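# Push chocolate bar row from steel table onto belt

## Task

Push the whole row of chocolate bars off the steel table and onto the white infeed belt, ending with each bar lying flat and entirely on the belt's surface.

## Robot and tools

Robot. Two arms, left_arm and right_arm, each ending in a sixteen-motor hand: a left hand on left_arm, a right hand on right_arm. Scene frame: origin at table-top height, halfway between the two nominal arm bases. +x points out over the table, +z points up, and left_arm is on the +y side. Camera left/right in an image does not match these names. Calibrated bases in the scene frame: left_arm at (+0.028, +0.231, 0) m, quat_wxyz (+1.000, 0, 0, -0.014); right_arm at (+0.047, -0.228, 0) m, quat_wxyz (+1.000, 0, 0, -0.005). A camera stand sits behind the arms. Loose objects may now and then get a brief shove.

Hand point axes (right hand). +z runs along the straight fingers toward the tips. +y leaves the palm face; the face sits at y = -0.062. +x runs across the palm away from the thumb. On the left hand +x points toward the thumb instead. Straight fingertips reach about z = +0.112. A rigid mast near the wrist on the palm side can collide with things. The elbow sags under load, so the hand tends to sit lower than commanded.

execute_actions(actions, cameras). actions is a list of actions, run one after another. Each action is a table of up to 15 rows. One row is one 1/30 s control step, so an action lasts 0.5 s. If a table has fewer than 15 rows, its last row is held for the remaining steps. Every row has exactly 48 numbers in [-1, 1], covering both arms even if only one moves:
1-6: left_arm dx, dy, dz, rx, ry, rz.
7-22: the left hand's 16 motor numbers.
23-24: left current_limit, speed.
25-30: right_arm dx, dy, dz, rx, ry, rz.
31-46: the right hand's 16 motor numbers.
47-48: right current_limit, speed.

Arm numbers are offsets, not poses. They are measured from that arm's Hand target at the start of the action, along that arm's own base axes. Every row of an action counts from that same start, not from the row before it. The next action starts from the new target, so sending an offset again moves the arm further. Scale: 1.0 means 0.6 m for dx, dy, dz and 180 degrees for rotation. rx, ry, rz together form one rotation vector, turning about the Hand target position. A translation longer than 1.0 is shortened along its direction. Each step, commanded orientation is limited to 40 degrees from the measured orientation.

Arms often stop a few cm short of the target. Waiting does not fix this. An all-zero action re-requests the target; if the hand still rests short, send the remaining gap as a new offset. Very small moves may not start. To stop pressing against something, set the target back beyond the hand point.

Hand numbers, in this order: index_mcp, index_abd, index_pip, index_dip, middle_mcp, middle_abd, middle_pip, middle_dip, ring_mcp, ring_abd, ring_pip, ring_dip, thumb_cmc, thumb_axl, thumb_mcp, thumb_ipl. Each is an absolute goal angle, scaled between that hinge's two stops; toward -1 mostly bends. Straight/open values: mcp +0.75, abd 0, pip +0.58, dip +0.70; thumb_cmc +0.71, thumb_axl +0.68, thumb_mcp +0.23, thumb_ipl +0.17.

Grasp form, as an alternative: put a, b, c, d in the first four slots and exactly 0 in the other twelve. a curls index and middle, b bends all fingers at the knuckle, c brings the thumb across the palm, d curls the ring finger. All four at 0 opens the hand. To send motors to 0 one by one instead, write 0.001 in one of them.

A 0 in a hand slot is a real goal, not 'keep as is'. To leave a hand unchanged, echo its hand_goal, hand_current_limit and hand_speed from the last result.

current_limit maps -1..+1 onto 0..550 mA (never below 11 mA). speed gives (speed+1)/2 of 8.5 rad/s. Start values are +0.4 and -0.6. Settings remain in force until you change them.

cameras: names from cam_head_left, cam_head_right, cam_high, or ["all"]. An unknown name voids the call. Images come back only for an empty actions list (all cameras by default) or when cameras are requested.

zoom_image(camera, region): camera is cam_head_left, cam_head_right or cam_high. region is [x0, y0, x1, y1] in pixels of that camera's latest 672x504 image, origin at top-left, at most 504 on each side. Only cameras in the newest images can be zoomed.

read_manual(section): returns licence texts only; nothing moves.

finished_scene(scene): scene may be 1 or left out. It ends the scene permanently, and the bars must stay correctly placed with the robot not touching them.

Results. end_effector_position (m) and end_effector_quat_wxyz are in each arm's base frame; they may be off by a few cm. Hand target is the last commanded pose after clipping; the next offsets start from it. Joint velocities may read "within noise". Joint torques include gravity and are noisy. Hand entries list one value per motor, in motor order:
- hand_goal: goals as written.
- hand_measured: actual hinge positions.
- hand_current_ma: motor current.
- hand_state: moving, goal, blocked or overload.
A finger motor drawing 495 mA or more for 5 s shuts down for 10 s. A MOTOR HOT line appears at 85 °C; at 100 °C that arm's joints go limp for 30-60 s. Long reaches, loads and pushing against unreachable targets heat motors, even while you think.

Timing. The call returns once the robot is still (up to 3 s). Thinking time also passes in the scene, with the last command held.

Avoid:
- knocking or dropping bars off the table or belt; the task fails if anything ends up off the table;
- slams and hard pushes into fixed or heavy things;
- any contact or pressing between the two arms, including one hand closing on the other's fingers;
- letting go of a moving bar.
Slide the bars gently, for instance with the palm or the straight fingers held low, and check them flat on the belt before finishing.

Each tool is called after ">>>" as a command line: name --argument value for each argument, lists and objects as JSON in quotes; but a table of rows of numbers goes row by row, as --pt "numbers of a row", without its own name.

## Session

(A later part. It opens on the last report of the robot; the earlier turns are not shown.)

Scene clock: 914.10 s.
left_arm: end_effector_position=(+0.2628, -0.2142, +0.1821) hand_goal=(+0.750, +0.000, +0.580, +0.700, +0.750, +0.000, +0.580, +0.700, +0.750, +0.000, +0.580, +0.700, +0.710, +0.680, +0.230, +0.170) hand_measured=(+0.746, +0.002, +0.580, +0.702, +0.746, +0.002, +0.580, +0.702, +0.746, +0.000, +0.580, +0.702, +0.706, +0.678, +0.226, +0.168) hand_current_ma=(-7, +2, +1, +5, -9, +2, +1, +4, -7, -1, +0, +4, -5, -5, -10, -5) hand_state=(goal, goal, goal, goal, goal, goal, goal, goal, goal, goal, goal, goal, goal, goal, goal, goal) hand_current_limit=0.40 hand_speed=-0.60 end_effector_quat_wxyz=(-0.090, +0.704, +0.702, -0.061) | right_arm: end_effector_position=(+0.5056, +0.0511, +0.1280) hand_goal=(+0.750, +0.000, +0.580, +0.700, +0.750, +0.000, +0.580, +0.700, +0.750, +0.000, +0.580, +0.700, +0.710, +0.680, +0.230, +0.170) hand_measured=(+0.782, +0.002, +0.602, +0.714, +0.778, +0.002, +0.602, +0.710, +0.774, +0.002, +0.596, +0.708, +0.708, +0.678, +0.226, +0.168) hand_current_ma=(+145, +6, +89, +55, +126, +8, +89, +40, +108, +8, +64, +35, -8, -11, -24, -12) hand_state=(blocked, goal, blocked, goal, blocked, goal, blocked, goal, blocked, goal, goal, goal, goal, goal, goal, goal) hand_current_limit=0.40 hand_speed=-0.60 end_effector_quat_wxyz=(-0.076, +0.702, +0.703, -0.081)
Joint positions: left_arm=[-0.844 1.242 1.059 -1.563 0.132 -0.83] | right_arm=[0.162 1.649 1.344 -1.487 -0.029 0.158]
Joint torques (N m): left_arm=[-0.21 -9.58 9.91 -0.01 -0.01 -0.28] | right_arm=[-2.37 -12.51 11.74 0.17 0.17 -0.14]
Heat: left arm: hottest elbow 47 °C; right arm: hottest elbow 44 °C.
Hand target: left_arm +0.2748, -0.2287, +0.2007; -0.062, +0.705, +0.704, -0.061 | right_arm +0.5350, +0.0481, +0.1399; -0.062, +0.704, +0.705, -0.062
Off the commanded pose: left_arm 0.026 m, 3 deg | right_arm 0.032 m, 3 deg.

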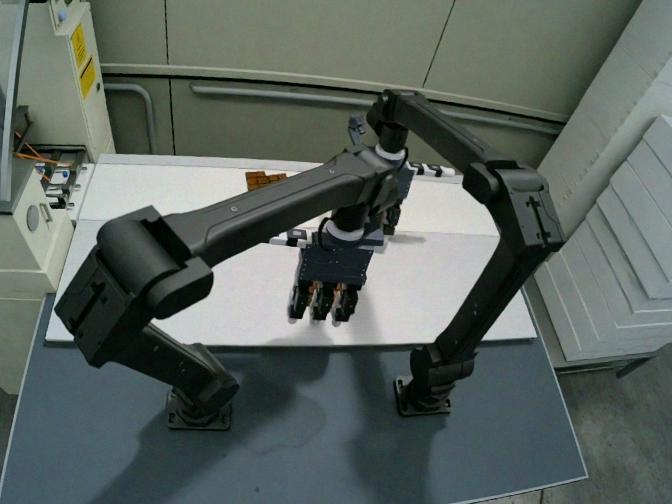

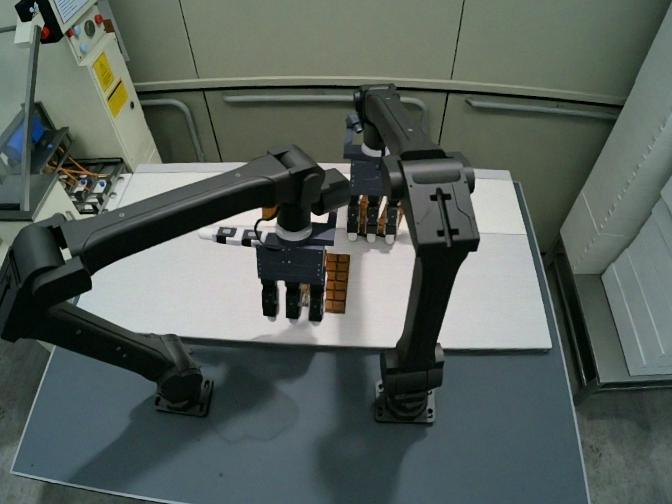

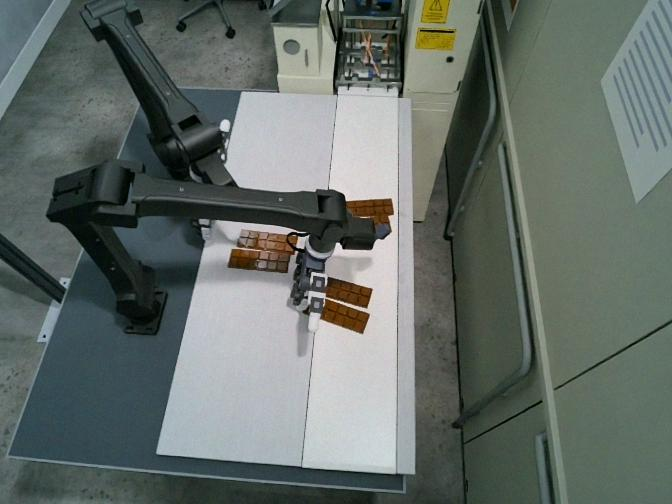

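>>> execute_actions --actions '[[[0,-0.048,-0.03,0,0,0,0,0,0,0,0,0,0,0,0,0,0,0,0,0,0,0,0.4,-0.6,0.045,0,0.003,0,0,0,0,0,0,0,0,0,0,0,0,0,0,0,0,0,0,0,0.4,-0.6]],[[0,0,-0.03,0,0,0,0,0,0,0,0,0,0,0,0,0,0,0,0,0,0,0,0.4,-0.6,0.025,0,0.002,0,0,0,0,0,0,0,0,0,0,0,0,0,0,0,0,0,0,0,0.4,-0.6]]]' --cameras '["cam_head_left","cam_head_right","cam_high"]'

>>> zoom_image --camera "cam_head_right" --region '[240, 180, 440, 340]'

>>> zoom_image --camera "cam_high" --region '[230, 160, 420, 340]'

>>> zoom_image --camera "cam_head_left" --region '[240, 180, 440, 340]'

Scene clock: 924.97 s.
left_arm: end_effector_position=(+0.2713, -0.2510, +0.1626) hand_goal=(+0.750, +0.000, +0.580, +0.700, +0.750, +0.000, +0.580, +0.700, +0.750, +0.000, +0.580, +0.700, +0.710, +0.680, +0.230, +0.170) hand_measured=(+0.746, +0.002, +0.580, +0.702, +0.746, +0.002, +0.580, +0.702, +0.746, +0.000, +0.580, +0.702, +0.706, +0.678, +0.226, +0.168) hand_current_ma=(-7, +2, +1, +5, -9, +2, +1, +4, -8, -1, +0, +4, -5, -5, -10, -5) hand_state=(goal, goal, goal, goal, goal, goal, goal, goal, goal, goal, goal, goal, goal, goal, goal, goal) hand_current_limit=0.40 hand_speed=-0.60 end_effector_quat_wxyz=(-0.069, +0.705, +0.703, -0.061) | right_arm: end_effector_position=(+0.5531, +0.0530, +0.1307) hand_goal=(+0.750, +0.000, +0.580, +0.700, +0.750, +0.000, +0.580, +0.700, +0.750, +0.000, +0.580, +0.700, +0.710, +0.680, +0.230, +0.170) hand_measured=(+0.770, +0.000, +0.596, +0.712, +0.764, +0.002, +0.594, +0.708, +0.752, +0.002, +0.584, +0.704, +0.708, +0.678, +0.226, +0.168) hand_current_ma=(+90, +2, +68, +48, +59, +7, +55, +31, +11, +6, +18, +18, -8, -11, -24, -12) hand_state=(blocked, goal, goal, goal, goal, goal, goal, goal, goal, goal, goal, goal, goal, goal, goal, goal) hand_current_limit=0.40 hand_speed=-0.60 end_effector_quat_wxyz=(-0.074, +0.702, +0.704, -0.076)
Joint positions: left_arm=[-0.897 1.313 1.069 -1.452 0.136 -0.885] | right_arm=[0.15 1.757 1.494 -1.517 -0.028 0.145]
Joint torques (N m): left_arm=[-0.26 -10.05 7.3 0.17 0.03 -0.23] | right_arm=[-2.26 -14.97 11.7 -0.21 0.21 -0.12]
Heat: left arm: hottest elbow 48 °C; right arm: hottest elbow 45 °C.
Hand target: left_arm +0.2747, -0.2574, +0.1646; -0.062, +0.705, +0.704, -0.061 | right_arm +0.5770, +0.0483, +0.1429; -0.062, +0.704, +0.705, -0.062
Off the commanded pose: left_arm 0.008 m, 1 deg | right_arm 0.027 m, 2 deg.

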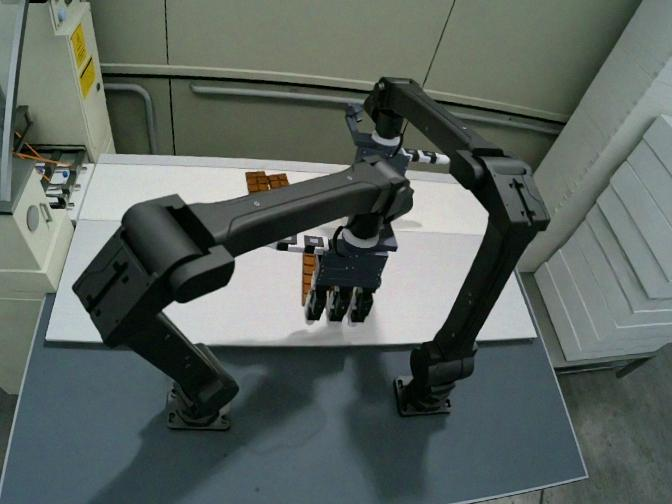

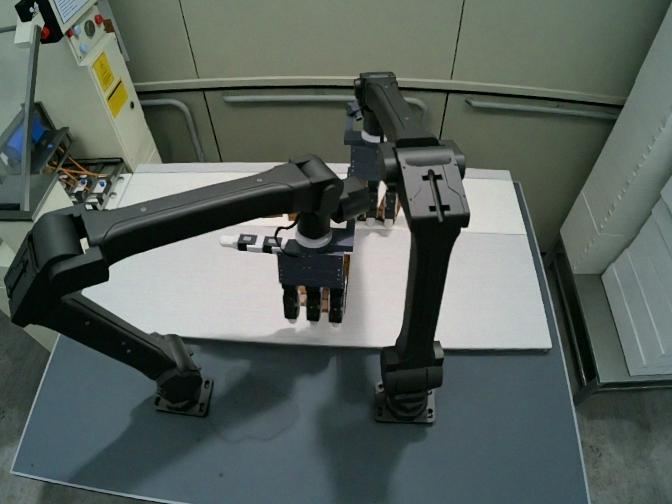

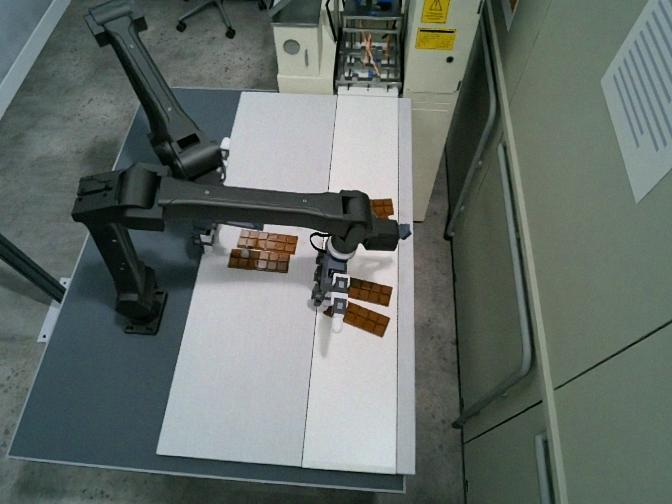

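Scaled by 2.520.

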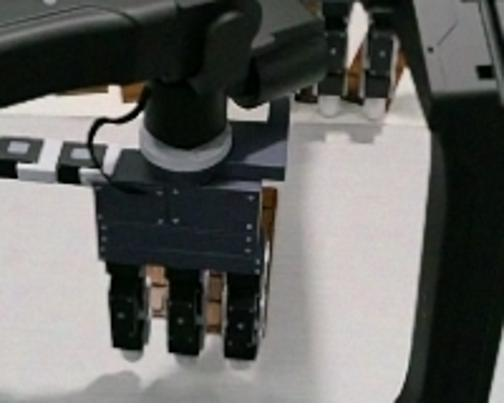

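Scaled by 2.653.

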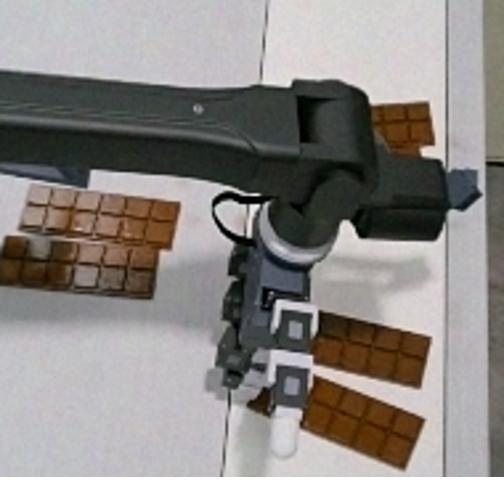

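Scaled by 2.520.

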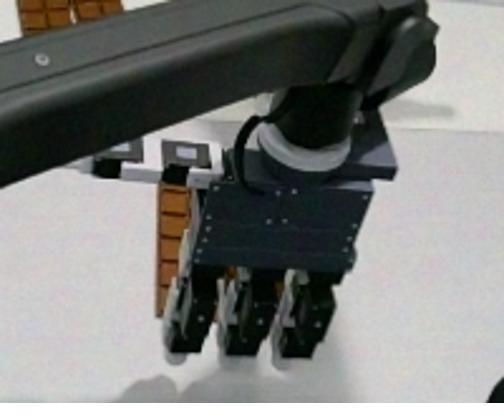

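>>> execute_actions --actions '[[[0,0,-0.048,0,0,0,0,0,0,0,0,0,0,0,0,0,0,0,0,0,0,0,0.4,-0.6,-0.01,0,0.1,0,0,0,0,0,0,0,0,0,0,0,0,0,0,0,0,0,0,0,0.4,-0.6]],[[0.06,0,0.0267,0,0,0,0,0,0,0,0,0,0,0,0,0,0,0,0,0,0,0,0.4,-0.6,0,-0.15,0.05,0,0,0,0,0,0,0,0,0,0,0,0,0,0,0,0,0,0,0,0.4,-0.6]],[[0.06,0,0,0,0,0,0,0,0,0,0,0,0,0,0,0,0,0,0,0,0,0,0.4,-0.6,0,-0.12,0,0,0,0,0,0,0,0,0,0,0,0,0,0,0,0,0,0,0,0,0.4,-0.6]]]' --cameras '["cam_head_left","cam_head_right","cam_high"]'

>>> zoom_image --camera "cam_high" --region '[230, 160, 420, 340]'

>>> zoom_image --camera "cam_head_left" --region '[240, 160, 440, 320]'

Scene clock: 953.13 s.
left_arm: end_effector_position=(+0.3313, -0.2488, +0.1396) hand_goal=(+0.750, +0.000, +0.580, +0.700, +0.750, +0.000, +0.580, +0.700, +0.750, +0.000, +0.580, +0.700, +0.710, +0.680, +0.230, +0.170) hand_measured=(+0.746, +0.002, +0.580, +0.702, +0.754, +0.000, +0.586, +0.704, +0.778, +0.002, +0.602, +0.712, +0.708, +0.678, +0.226, +0.168) hand_current_ma=(-6, +2, +1, +5, +9, +1, +10, +5, +81, +2, +56, +25, -5, -5, -10, -5) hand_state=(goal, goal, goal, goal, goal, goal, goal, goal, blocked, goal, blocked, goal, goal, goal, goal, goal) hand_current_limit=0.40 hand_speed=-0.60 end_effector_quat_wxyz=(-0.076, +0.704, +0.703, -0.063) | right_arm: end_effector_position=(+0.5541, -0.1172, +0.2062) hand_goal=(+0.750, +0.000, +0.580, +0.700, +0.750, +0.000, +0.580, +0.700, +0.750, +0.000, +0.580, +0.700, +0.710, +0.680, +0.230, +0.170) hand_measured=(+0.748, +0.000, +0.582, +0.702, +0.748, +0.002, +0.582, +0.702, +0.748, +0.002, +0.582, +0.702, +0.708, +0.678, +0.226, +0.168) hand_current_ma=(-5, +2, +6, +11, -5, +6, +8, +11, -7, +5, +6, +11, -8, -11, -24, -12) hand_state=(goal, goal, goal, goal, goal, goal, goal, goal, goal, goal, goal, goal, goal, goal, goal, goal) hand_current_limit=0.40 hand_speed=-0.60 end_effector_quat_wxyz=(-0.069, +0.710, +0.698, -0.068)
Joint positions: left_arm=[-0.771 1.443 1.135 -1.418 0.124 -0.76] | right_arm=[-0.182 1.723 1.647 -1.687 0.033 -0.162]
Joint torques (N m): left_arm=[1.03 -11.28 9.59 -0.61 -0.19 -0.09] | right_arm=[-0.21 -16.97 12.03 -0.54 0 -0.12]
Heat: left arm: hottest elbow 46 °C; right arm: hottest elbow 50 °C.
Hand target: left_arm +0.3469, -0.2575, +0.1519; -0.062, +0.705, +0.704, -0.061 | right_arm +0.5710, -0.1138, +0.2329; -0.062, +0.704, +0.705, -0.062
Off the commanded pose: left_arm 0.022 m, 2 deg | right_arm 0.032 m, 2 deg.
joint sent to its limit (right arm) — joint 4 (wrist pitch), lower limit. The joint targets still meet the commanded pose.

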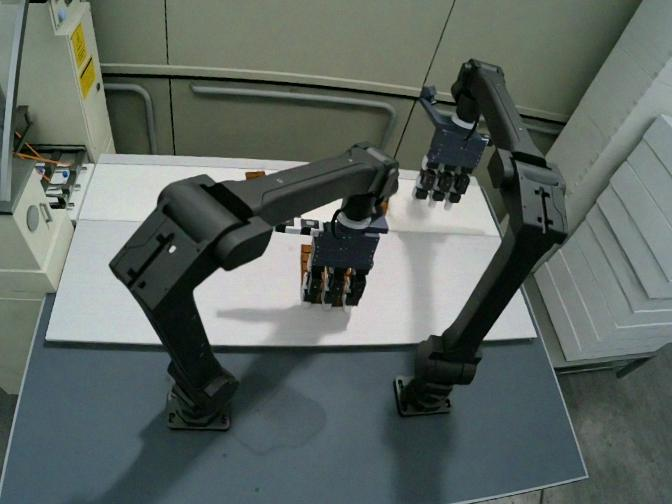

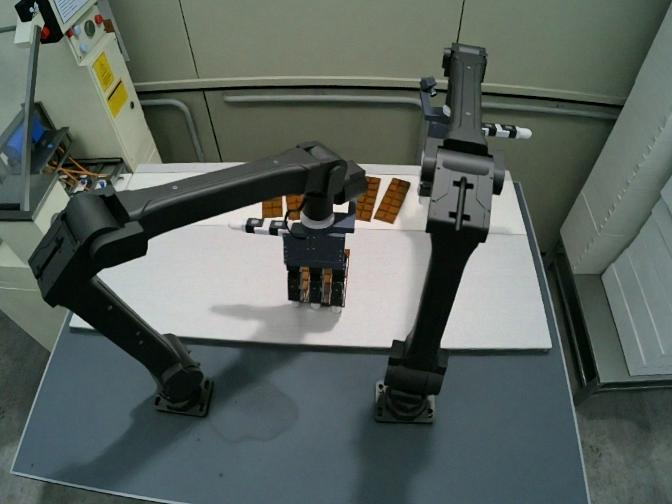

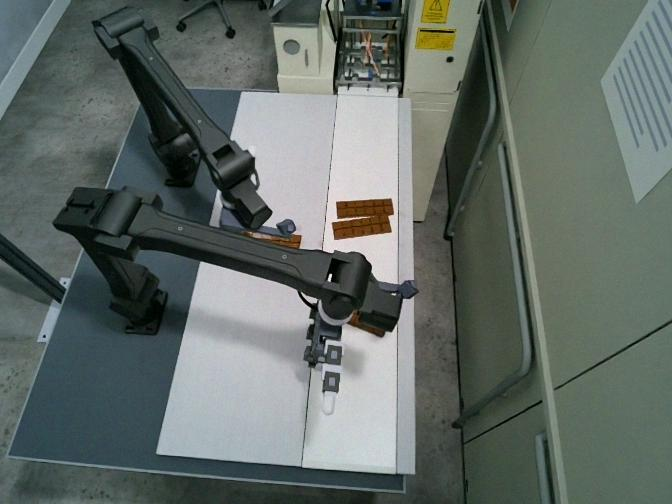

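Scaled by 2.653.

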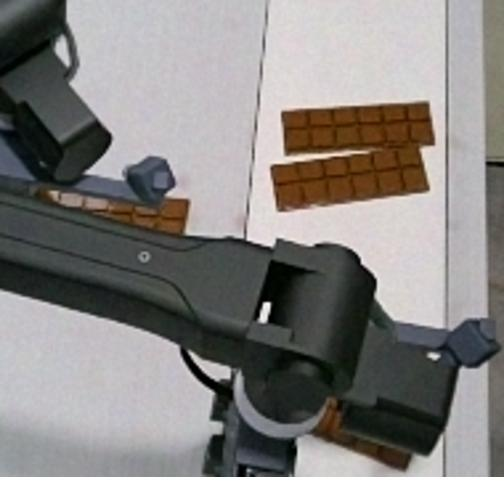

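Scaled by 2.520.

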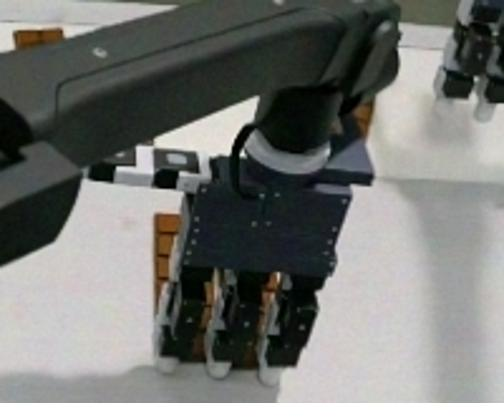

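>>> execute_actions --actions '[[[0.075,0,-0.0017,0,0,0,0,0,0,0,0,0,0,0,0,0,0,0,0,0,0,0,0.4,-0.6,-0.12,0,-0.03,0,0,0,0,0,0,0,0,0,0,0,0,0,0,0,0,0,0,0,0.4,-0.6]],[[0.075,0,-0.003,0,0,0,0,0,0,0,0,0,0,0,0,0,0,0,0,0,0,0,0.4,-0.6,-0.12,0,-0.02,0,0,0,0,0,0,0,0,0,0,0,0,0,0,0,0,0,0,0,0.4,-0.6]]]' --cameras '["cam_head_left","cam_head_right","cam_high"]'

>>> zoom_image --camera "cam_head_left" --region '[240, 160, 440, 320]'

>>> zoom_image --camera "cam_head_right" --region '[240, 160, 440, 320]'

Scene clock: 966.00 s.
left_arm: end_effector_position=(+0.4215, -0.2507, +0.1417) hand_goal=(+0.750, +0.000, +0.580, +0.700, +0.750, +0.000, +0.580, +0.700, +0.750, +0.000, +0.580, +0.700, +0.710, +0.680, +0.230, +0.170) hand_measured=(+0.762, +0.002, +0.588, +0.704, +0.758, +0.002, +0.588, +0.704, +0.764, +0.002, +0.594, +0.708, +0.708, +0.678, +0.226, +0.168) hand_current_ma=(+30, +2, +15, +5, +16, +1, +14, +5, +37, +3, +31, +18, -5, -5, -10, -5) hand_state=(goal, goal, goal, goal, goal, goal, goal, goal, goal, goal, goal, goal, goal, goal, goal, goal) hand_current_limit=0.40 hand_speed=-0.60 end_effector_quat_wxyz=(-0.072, +0.703, +0.705, -0.064) | right_arm: end_effector_position=(+0.4295, -0.1096, +0.2007) hand_goal=(+0.750, +0.000, +0.580, +0.700, +0.750, +0.000, +0.580, +0.700, +0.750, +0.000, +0.580, +0.700, +0.710, +0.680, +0.230, +0.170) hand_measured=(+0.746, +0.000, +0.580, +0.702, +0.746, +0.002, +0.582, +0.702, +0.746, +0.002, +0.580, +0.702, +0.708, +0.678, +0.226, +0.168) hand_current_ma=(-12, +2, +3, +10, -14, +6, +4, +10, -15, +5, +3, +10, -9, -11, -24, -12) hand_state=(goal, goal, goal, goal, goal, goal, goal, goal, goal, goal, goal, goal, goal, goal, goal, goal) hand_current_limit=0.40 hand_speed=-0.60 end_effector_quat_wxyz=(-0.068, +0.703, +0.705, -0.066)
Joint positions: left_arm=[-0.638 1.617 1.34 -1.456 0.105 -0.633] | right_arm=[-0.226 1.4 1.255 -1.611 0.039 -0.225]
Joint torques (N m): left_arm=[0.73 -13.74 9.33 -0.51 -0.15 -0.03] | right_arm=[-2.61 -12.34 6.71 0.25 0.15 -0.13]
Heat: left arm: hottest elbow 46 °C; right arm: hottest elbow 49 °C.
Hand target: left_arm +0.4368, -0.2575, +0.1491; -0.062, +0.705, +0.704, -0.061 | right_arm +0.4270, -0.1138, +0.2030; -0.062, +0.704, +0.705, -0.062
Off the commanded pose: left_arm 0.018 m, 1 deg | right_arm 0.005 m, 1 deg.

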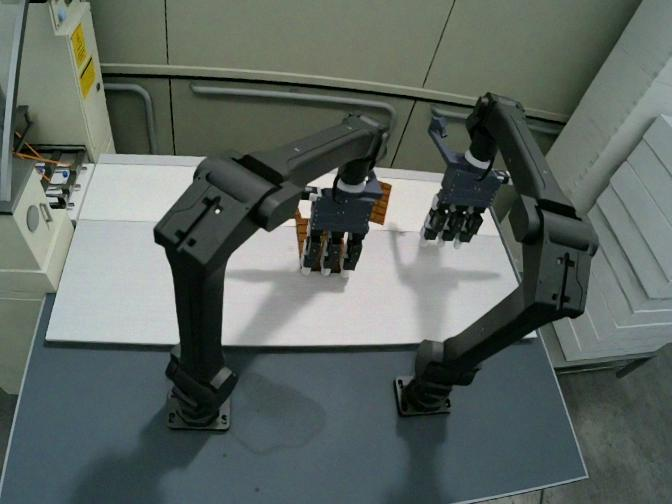

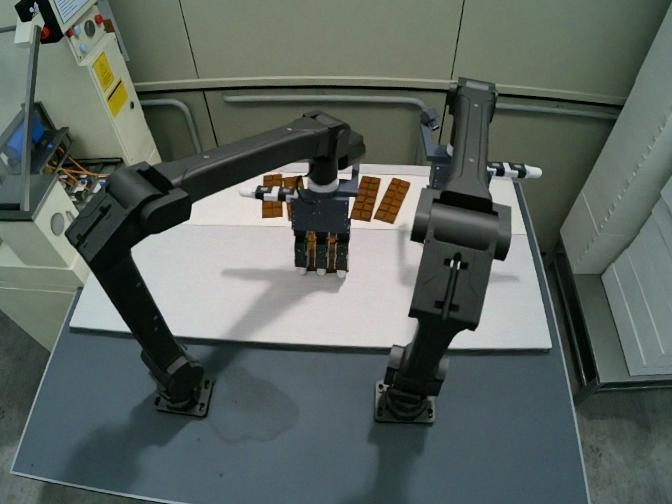

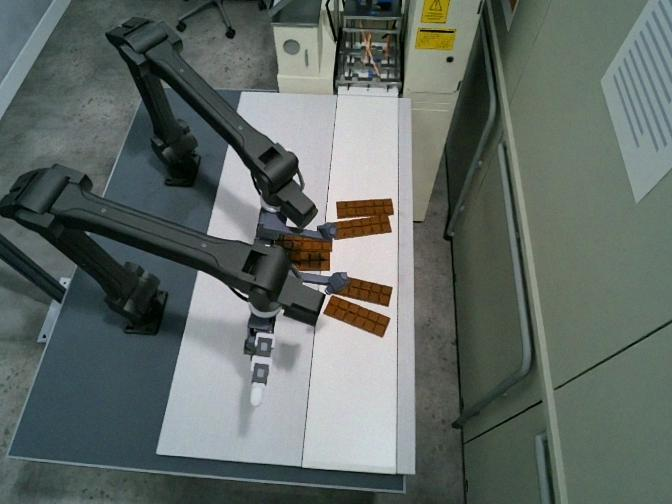

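Scaled by 2.520.

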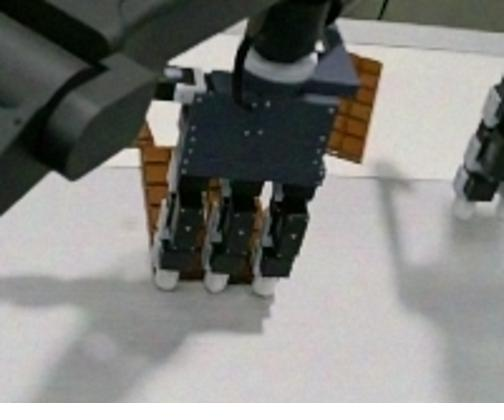

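Scaled by 2.520.

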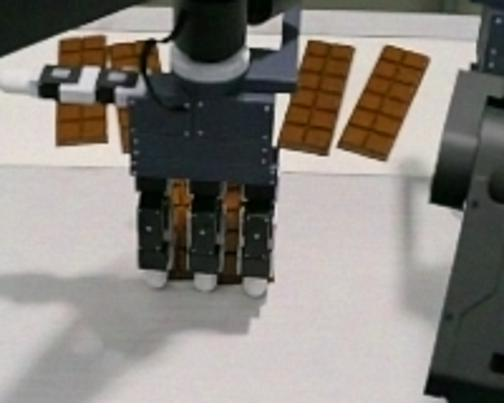

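>>> zoom_image --camera "cam_high" --region '[280, 190, 400, 290]'

>>> zoom_image --camera "cam_head_left" --region '[270, 180, 350, 260]'

Scaled by 4.200.

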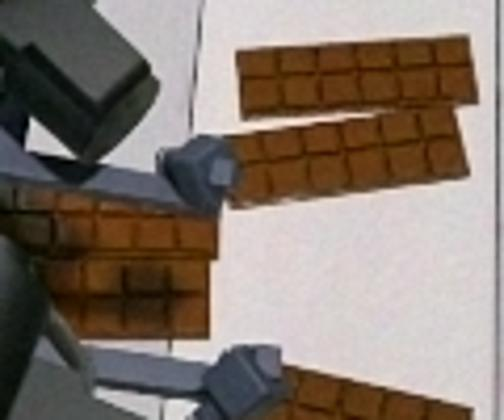

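Scaled by 6.300.

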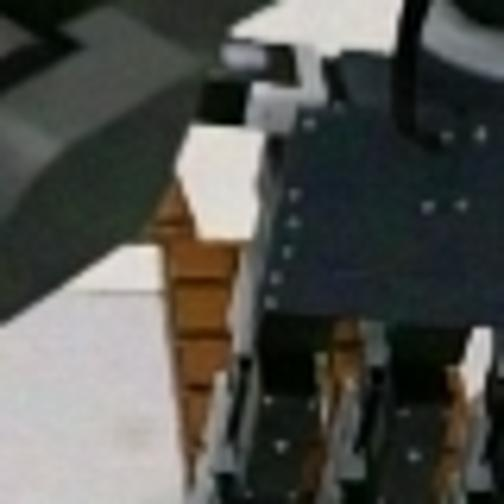

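>>> execute_actions --actions '[[[-0.02,0,0.1,0,0,0,0.75,0,0.58,0.7,-0.6,0,-0.6,0.2,-0.6,0,-0.6,0.2,0.71,0.68,0.23,0.17,0.4,-0.4,0,0,0,0,0,0,0,0,0,0,0,0,0,0,0,0,0,0,0,0,0,0,0.4,-0.6]],[[0.16,-0.015,0.03,0,0,0,0.75,0,0.58,0.7,-0.6,0,-0.6,0.2,-0.6,0,-0.6,0.2,0.71,0.68,0.23,0.17,0.4,-0.4,0,0,0,0,0,0,0,0,0,0,0,0,0,0,0,0,0,0,0,0,0,0,0.4,-0.6]],[[0.16,-0.018,0,0,0,0,0.75,0,0.58,0.7,-0.6,0,-0.6,0.2,-0.6,0,-0.6,0.2,0.71,0.68,0.23,0.17,0.4,-0.4,0,0,0,0,0,0,0,0,0,0,0,0,0,0,0,0,0,0,0,0,0,0,0.4,-0.6]]]' --cameras '["cam_head_left","cam_head_right","cam_high"]'

>>> zoom_image --camera "cam_high" --region '[260, 170, 420, 330]'

>>> zoom_image --camera "cam_head_left" --region '[230, 150, 430, 290]'

>>> zoom_image --camera "cam_head_right" --region '[240, 150, 440, 290]'

Scene clock: 1034.07 s.
left_arm: end_effector_position=(+0.6062, -0.2682, +0.2056) hand_goal=(+0.750, +0.000, +0.580, +0.700, -0.600, +0.000, -0.600, +0.200, -0.600, +0.000, -0.600, +0.200, +0.710, +0.680, +0.230, +0.170) hand_measured=(+0.748, +0.002, +0.582, +0.704, -0.582, -0.002, -0.596, +0.202, -0.584, +0.000, -0.598, +0.202, +0.710, +0.678, +0.226, +0.168) hand_current_ma=(-3, +1, +2, +5, +50, -3, +6, +4, +43, +0, +5, +4, -1, -5, -10, -5) hand_state=(goal, goal, goal, goal, goal, goal, goal, goal, goal, goal, goal, goal, goal, goal, goal, goal) hand_current_limit=0.40 hand_speed=-0.40 end_effector_quat_wxyz=(-0.031, +0.703, +0.709, -0.046) | right_arm: end_effector_position=(+0.4295, -0.1096, +0.2007) hand_goal=(+0.750, +0.000, +0.580, +0.700, +0.750, +0.000, +0.580, +0.700, +0.750, +0.000, +0.580, +0.700, +0.710, +0.680, +0.230, +0.170) hand_measured=(+0.746, +0.000, +0.580, +0.702, +0.746, +0.002, +0.582, +0.702, +0.746, +0.002, +0.580, +0.702, +0.708, +0.678, +0.226, +0.168) hand_current_ma=(-12, +2, +3, +10, -14, +6, +4, +10, -15, +5, +3, +10, -9, -11, -24, -12) hand_state=(goal, goal, goal, goal, goal, goal, goal, goal, goal, goal, goal, goal, goal, goal, goal, goal) hand_current_limit=0.40 hand_speed=-0.60 end_effector_quat_wxyz=(-0.068, +0.703, +0.705, -0.066)
Joint positions: left_arm=[-0.488 1.987 2.019 -1.688 0.071 -0.495] | right_arm=[-0.226 1.4 1.255 -1.611 0.039 -0.225]
Joint torques (N m): left_arm=[0.32 -21.71 10.37 -0.24 -0.14 -0.03] | right_arm=[-2.02 -12.28 6.71 0.27 0.16 -0.1]
Motor temperatures (°C): left_arm=[30 32 50 26 27 26] | right_arm=[31 35 42 30 30 27]
Heat: left arm: hottest elbow 50 °C; right arm: hottest elbow 42 °C.
Hand target: left_arm +0.6167, -0.2773, +0.2272; -0.062, +0.705, +0.704, -0.061 | right_arm +0.4270, -0.1138, +0.2030; -0.062, +0.704, +0.705, -0.062
Off the commanded pose: left_arm 0.025 m, 4 deg | right_arm 0.005 m, 1 deg.
joint sent to its limit (left arm) — joint 4 (wrist pitch), lower limit. The joint targets are off in orientation, not in position.

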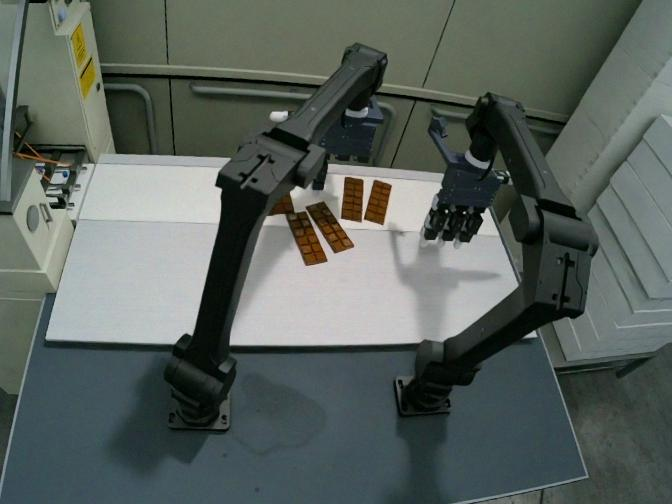

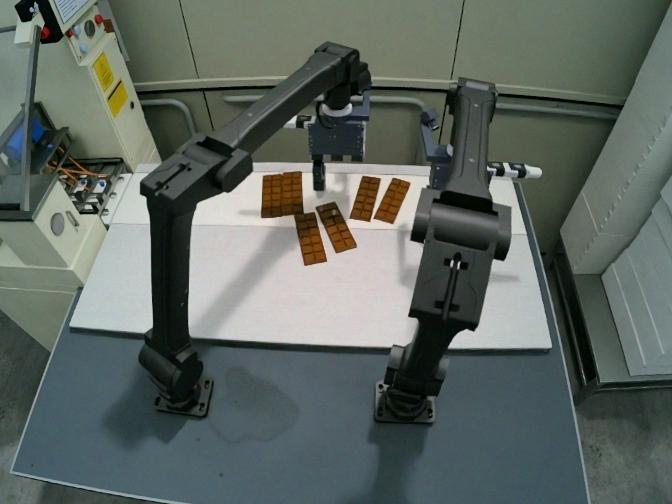

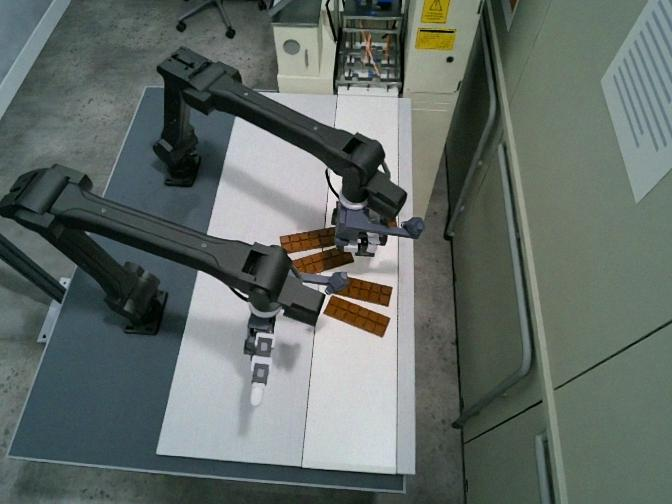

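Scaled by 3.150.

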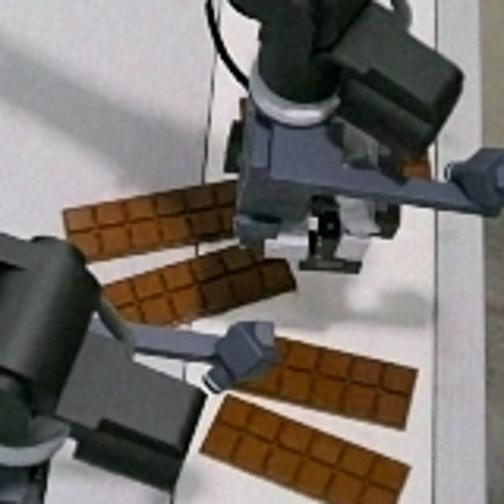

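Scaled by 2.520.

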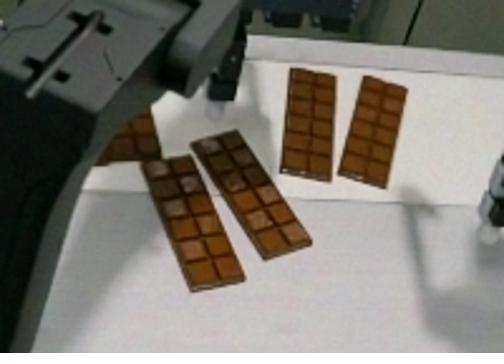

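Scaled by 2.520.

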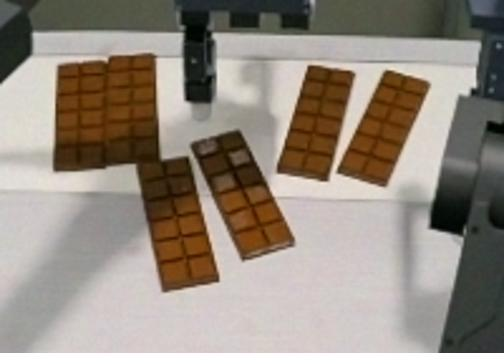

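>>> zoom_image --camera "cam_head_right" --region '[230, 155, 350, 235]'

>>> zoom_image --camera "cam_head_right" --region '[340, 155, 440, 235]'

Scaled by 4.200.

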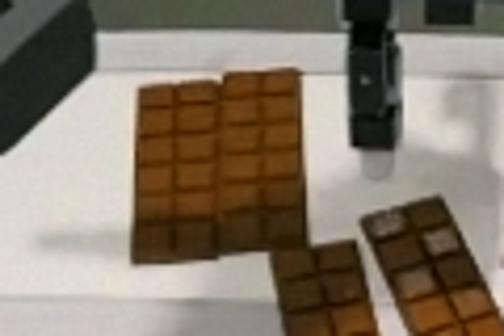

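Scaled by 5.040.

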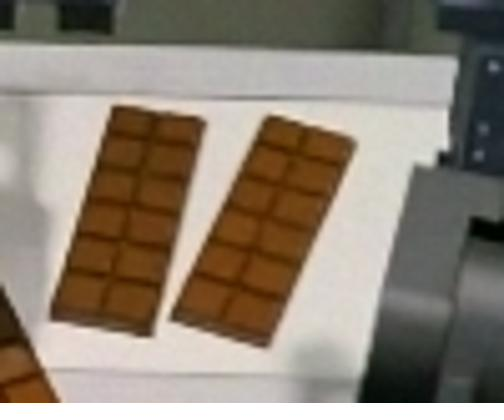

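>>> execute_actions --actions '[[[0.092,0,-0.1,0,0,0,0.75,0,0.58,0.7,-0.6,0,-0.6,0.2,-0.6,0,-0.6,0.2,0.71,0.68,0.23,0.17,0.4,-0.4,0,0,0,0,0,0,0,0,0,0,0,0,0,0,0,0,0,0,0,0,0,0,0.4,-0.6]],[[0,0,-0.045,0,0,0,0.75,0,0.58,0.7,-0.6,0,-0.6,0.2,-0.6,0,-0.6,0.2,0.71,0.68,0.23,0.17,0.4,-0.4,0,0,0,0,0,0,0,0,0,0,0,0,0,0,0,0,0,0,0,0,0,0,0.4,-0.6]]]' --cameras '["cam_head_left","cam_head_right","cam_high"]'

>>> zoom_image --camera "cam_head_right" --region '[230, 155, 350, 235]'

>>> zoom_image --camera "cam_head_left" --region '[260, 150, 380, 230]'

Scene clock: 1103.63 s.
left_arm: end_effector_position=(+0.6625, -0.2751, +0.1511) hand_goal=(+0.750, +0.000, +0.580, +0.700, -0.600, +0.000, -0.600, +0.200, -0.600, +0.000, -0.600, +0.200, +0.710, +0.680, +0.230, +0.170) hand_measured=(+0.754, -0.004, +0.584, +0.702, -0.582, -0.002, -0.596, +0.202, -0.584, +0.000, -0.598, +0.202, +0.708, +0.678, +0.224, +0.168) hand_current_ma=(+7, -5, +6, +4, +49, -3, +5, +4, +42, +0, +4, +3, -2, -5, -15, -5) hand_state=(goal, goal, goal, goal, goal, goal, goal, goal, goal, goal, goal, goal, goal, goal, goal, goal) hand_current_limit=0.40 hand_speed=-0.40 end_effector_quat_wxyz=(-0.038, +0.706, +0.706, -0.048) | right_arm: end_effector_position=(+0.4295, -0.1096, +0.2007) hand_goal=(+0.750, +0.000, +0.580, +0.700, +0.750, +0.000, +0.580, +0.700, +0.750, +0.000, +0.580, +0.700, +0.710, +0.680, +0.230, +0.170) hand_measured=(+0.746, +0.000, +0.580, +0.702, +0.746, +0.002, +0.582, +0.702, +0.746, +0.002, +0.580, +0.702, +0.708, +0.678, +0.226, +0.168) hand_current_ma=(-12, +2, +3, +10, -14, +6, +4, +10, -15, +5, +3, +10, -9, -11, -24, -12) hand_state=(goal, goal, goal, goal, goal, goal, goal, goal, goal, goal, goal, goal, goal, goal, goal, goal) hand_current_limit=0.40 hand_speed=-0.60 end_effector_quat_wxyz=(-0.068, +0.703, +0.705, -0.066)
Joint positions: left_arm=[-0.457 2.179 2.192 -1.688 0.067 -0.454] | right_arm=[-0.226 1.4 1.255 -1.611 0.039 -0.225]
Joint torques (N m): left_arm=[0.67 -21.19 9.2 -0.27 0.08 -0.03] | right_arm=[-1.96 -12.4 6.71 0.25 0.16 -0.1]
Motor temperatures (°C): left_arm=[30 37 54 26 27 26] | right_arm=[31 35 41 30 30 27]
Heat: left arm: hottest elbow 54 °C; right arm: hottest elbow 41 °C.
Hand target: left_arm +0.6720, -0.2773, +0.1400; -0.062, +0.705, +0.704, -0.061 | right_arm +0.4270, -0.1138, +0.2030; -0.062, +0.704, +0.705, -0.062
Off the commanded pose: left_arm 0.015 m, 3 deg | right_arm 0.005 m, 1 deg.
joint sent to its limit (left arm) — joint 4 (wrist pitch), lower limit. The joint targets are off in orientation, not in position.

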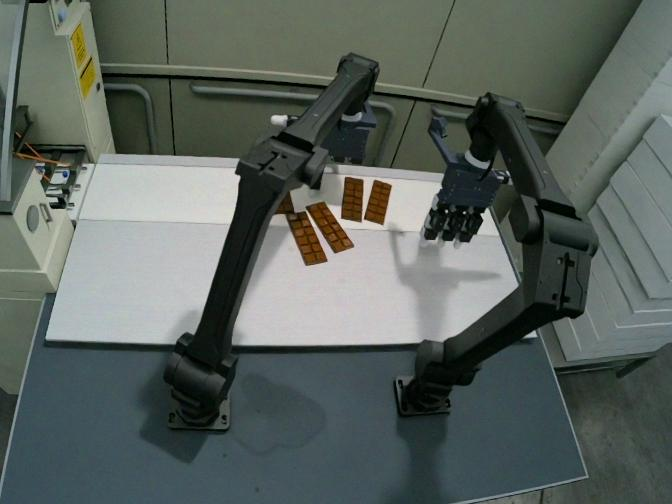

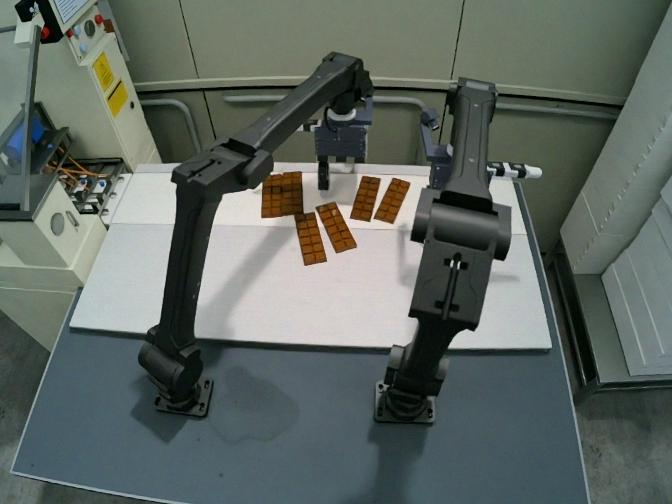

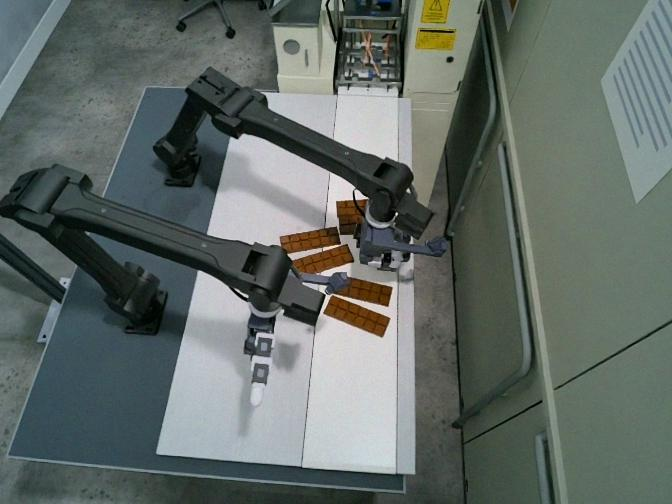

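Scaled by 4.200.

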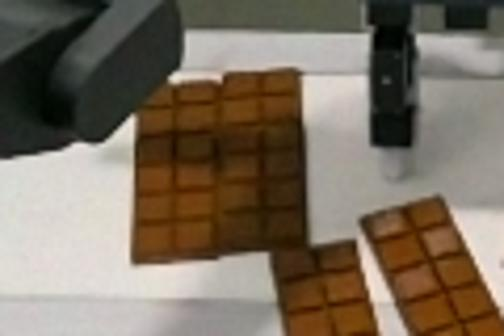

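Scaled by 4.200.

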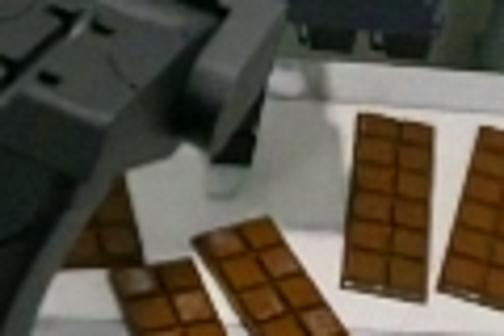

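>>> execute_actions --actions '[[[0,0.02,-0.013,0,0,0,0.75,0,0.58,0.7,-0.6,0,-0.6,0.2,-0.6,0,-0.6,0.2,0.71,0.68,0.23,0.17,0.4,-0.4,0,0,0,0,0,0,0,0,0,0,0,0,0,0,0,0,0,0,0,0,0,0,0.4,-0.6]],[[0,0.04,0,0,0,0,0.75,0,0.58,0.7,-0.6,0,-0.6,0.2,-0.6,0,-0.6,0.2,0.71,0.68,0.23,0.17,0.4,-0.4,0,0,0,0,0,0,0,0,0,0,0,0,0,0,0,0,0,0,0,0,0,0,0.4,-0.6]]]' --cameras '["cam_head_left","cam_head_right","cam_high"]'

>>> zoom_image --camera "cam_head_right" --region '[230, 155, 350, 235]'

Scene clock: 1116.00 s.
left_arm: end_effector_position=(+0.6688, -0.2621, +0.1495) hand_goal=(+0.750, +0.000, +0.580, +0.700, -0.600, +0.000, -0.600, +0.200, -0.600, +0.000, -0.600, +0.200, +0.710, +0.680, +0.230, +0.170) hand_measured=(+0.768, -0.078, +0.592, +0.706, -0.582, -0.002, -0.596, +0.202, -0.584, +0.000, -0.598, +0.202, +0.708, +0.678, +0.224, +0.168) hand_current_ma=(+49, -231, +28, +14, +49, -3, +5, +4, +42, +0, +4, +3, -2, -5, -15, -5) hand_state=(goal, blocked, goal, goal, goal, goal, goal, goal, goal, goal, goal, goal, goal, goal, goal, goal) hand_current_limit=0.40 hand_speed=-0.40 end_effector_quat_wxyz=(-0.035, +0.711, +0.700, -0.057) | right_arm: end_effector_position=(+0.4295, -0.1096, +0.2007) hand_goal=(+0.750, +0.000, +0.580, +0.700, +0.750, +0.000, +0.580, +0.700, +0.750, +0.000, +0.580, +0.700, +0.710, +0.680, +0.230, +0.170) hand_measured=(+0.746, +0.000, +0.580, +0.702, +0.746, +0.002, +0.582, +0.702, +0.746, +0.002, +0.580, +0.702, +0.708, +0.678, +0.226, +0.168) hand_current_ma=(-12, +2, +3, +10, -14, +6, +4, +10, -15, +5, +3, +10, -9, -11, -24, -12) hand_state=(goal, goal, goal, goal, goal, goal, goal, goal, goal, goal, goal, goal, goal, goal, goal, goal) hand_current_limit=0.40 hand_speed=-0.60 end_effector_quat_wxyz=(-0.068, +0.703, +0.705, -0.066)
Joint positions: left_arm=[-0.429 2.177 2.188 -1.688 0.082 -0.409] | right_arm=[-0.226 1.4 1.255 -1.611 0.039 -0.225]
Joint torques (N m): left_arm=[2.32 -22.95 5.44 -0.24 -0.76 0.01] | right_arm=[-1.96 -12.4 6.69 0.25 0.16 -0.1]
Heat: left arm: hottest elbow 53 °C; right arm: hottest elbow 41 °C.
Hand target: left_arm +0.6720, -0.2411, +0.1323; -0.062, +0.705, +0.704, -0.061 | right_arm +0.4270, -0.1138, +0.2030; -0.062, +0.704, +0.705, -0.062
Off the commanded pose: left_arm 0.027 m, 3 deg | right_arm 0.005 m, 1 deg.
joint sent to its limit (left arm) — joint 4 (wrist pitch), lower limit. The joint targets still meet the commanded pose.

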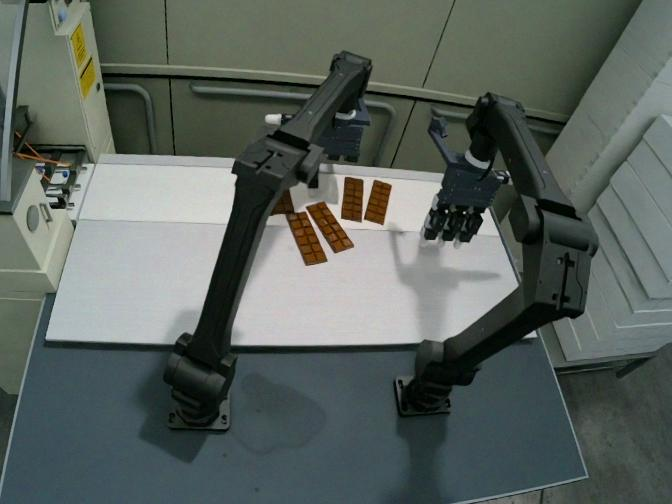

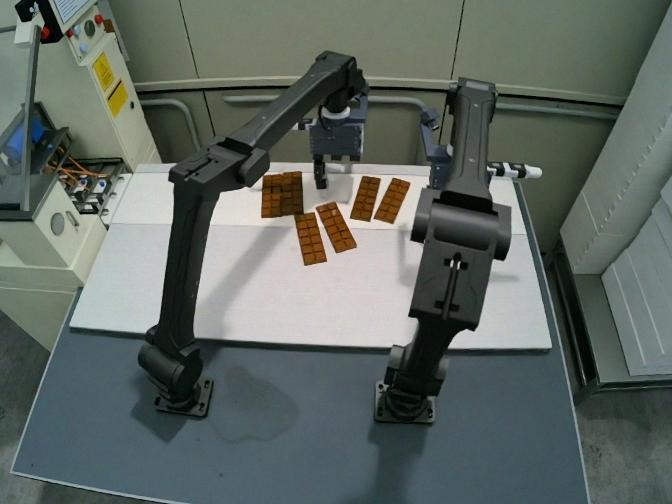

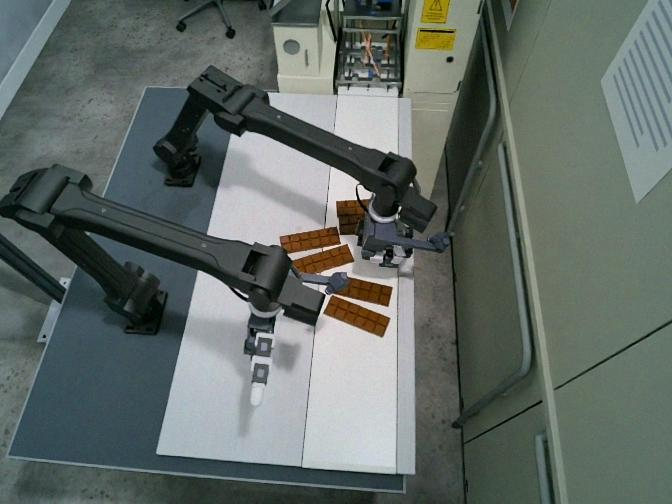

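Scaled by 4.200.

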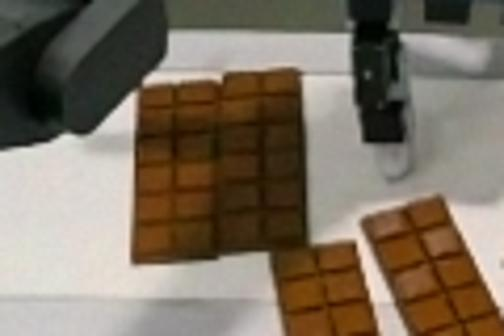

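>>> execute_actions --actions '[[[0,0.03,0.022,0,0,0,0.75,0,0.58,0.7,-0.6,0,-0.6,0.2,-0.6,0,-0.6,0.2,0.71,0.68,0.23,0.17,0.4,-0.4,0,0,0,0,0,0,0,0,0,0,0,0,0,0,0,0,0,0,0,0,0,0,0.4,-0.6]],[[0,0.04,0,0,0,0,0.75,0,0.58,0.7,-0.6,0,-0.6,0.2,-0.6,0,-0.6,0.2,0.71,0.68,0.23,0.17,0.4,-0.4,0,0,0,0,0,0,0,0,0,0,0,0,0,0,0,0,0,0,0,0,0,0,0.4,-0.6]]]' --cameras '["cam_head_left","cam_head_right","cam_high"]'

>>> zoom_image --camera "cam_head_right" --region '[230, 155, 350, 235]'

Scene clock: 1122.50 s.
left_arm: end_effector_position=(+0.6703, -0.2147, +0.1482) hand_goal=(+0.750, +0.000, +0.580, +0.700, -0.600, +0.000, -0.600, +0.200, -0.600, +0.000, -0.600, +0.200, +0.710, +0.680, +0.230, +0.170) hand_measured=(+0.762, -0.082, +0.588, +0.706, -0.582, -0.002, -0.596, +0.202, -0.584, +0.000, -0.598, +0.202, +0.708, +0.678, +0.224, +0.168) hand_current_ma=(+28, -248, +16, +9, +49, -3, +5, +4, +42, +0, +4, +3, -2, -5, -15, -5) hand_state=(goal, blocked, goal, goal, goal, goal, goal, goal, goal, goal, goal, goal, goal, goal, goal, goal) hand_current_limit=0.40 hand_speed=-0.40 end_effector_quat_wxyz=(-0.046, +0.708, +0.702, -0.061) | right_arm: end_effector_position=(+0.4295, -0.1096, +0.2007) hand_goal=(+0.750, +0.000, +0.580, +0.700, +0.750, +0.000, +0.580, +0.700, +0.750, +0.000, +0.580, +0.700, +0.710, +0.680, +0.230, +0.170) hand_measured=(+0.746, +0.000, +0.580, +0.702, +0.746, +0.002, +0.582, +0.702, +0.746, +0.002, +0.580, +0.702, +0.708, +0.678, +0.226, +0.168) hand_current_ma=(-12, +2, +3, +10, -14, +6, +4, +10, -15, +5, +3, +10, -9, -11, -24, -12) hand_state=(goal, goal, goal, goal, goal, goal, goal, goal, goal, goal, goal, goal, goal, goal, goal, goal) hand_current_limit=0.40 hand_speed=-0.60 end_effector_quat_wxyz=(-0.068, +0.703, +0.705, -0.066)
Joint positions: left_arm=[-0.363 2.14 2.123 -1.688 0.073 -0.349] | right_arm=[-0.226 1.4 1.255 -1.611 0.039 -0.225]
Joint torques (N m): left_arm=[1.85 -23.82 5.93 -0.28 -0.81 -0.03] | right_arm=[-1.9 -12.34 6.69 0.27 0.16 -0.1]
Heat: left arm: hottest elbow 52 °C; right arm: hottest elbow 41 °C.
Hand target: left_arm +0.6719, -0.1992, +0.1455; -0.062, +0.705, +0.704, -0.061 | right_arm +0.4270, -0.1138, +0.2030; -0.062, +0.704, +0.705, -0.062
Off the commanded pose: left_arm 0.016 m, 2 deg | right_arm 0.005 m, 1 deg.
joint sent to its limit (left arm) — joint 4 (wrist pitch), lower limit. The joint targets still meet the commanded pose.

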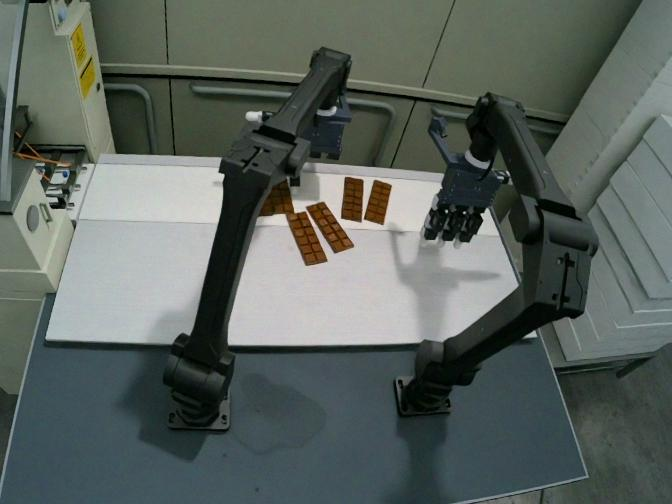

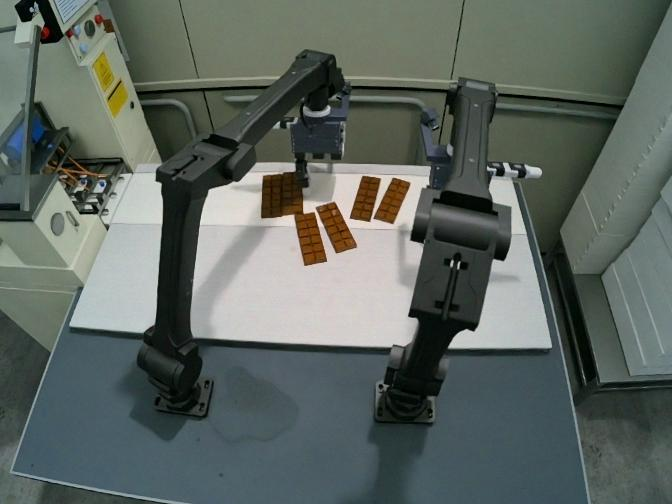

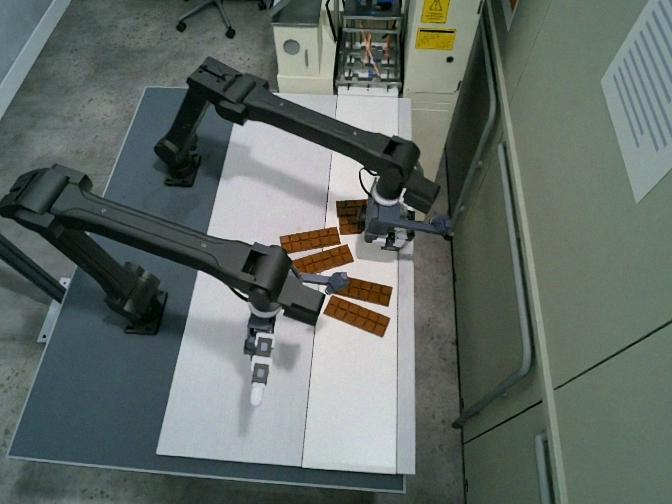

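Scaled by 4.200.

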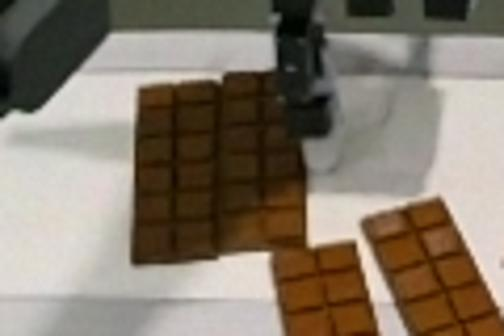

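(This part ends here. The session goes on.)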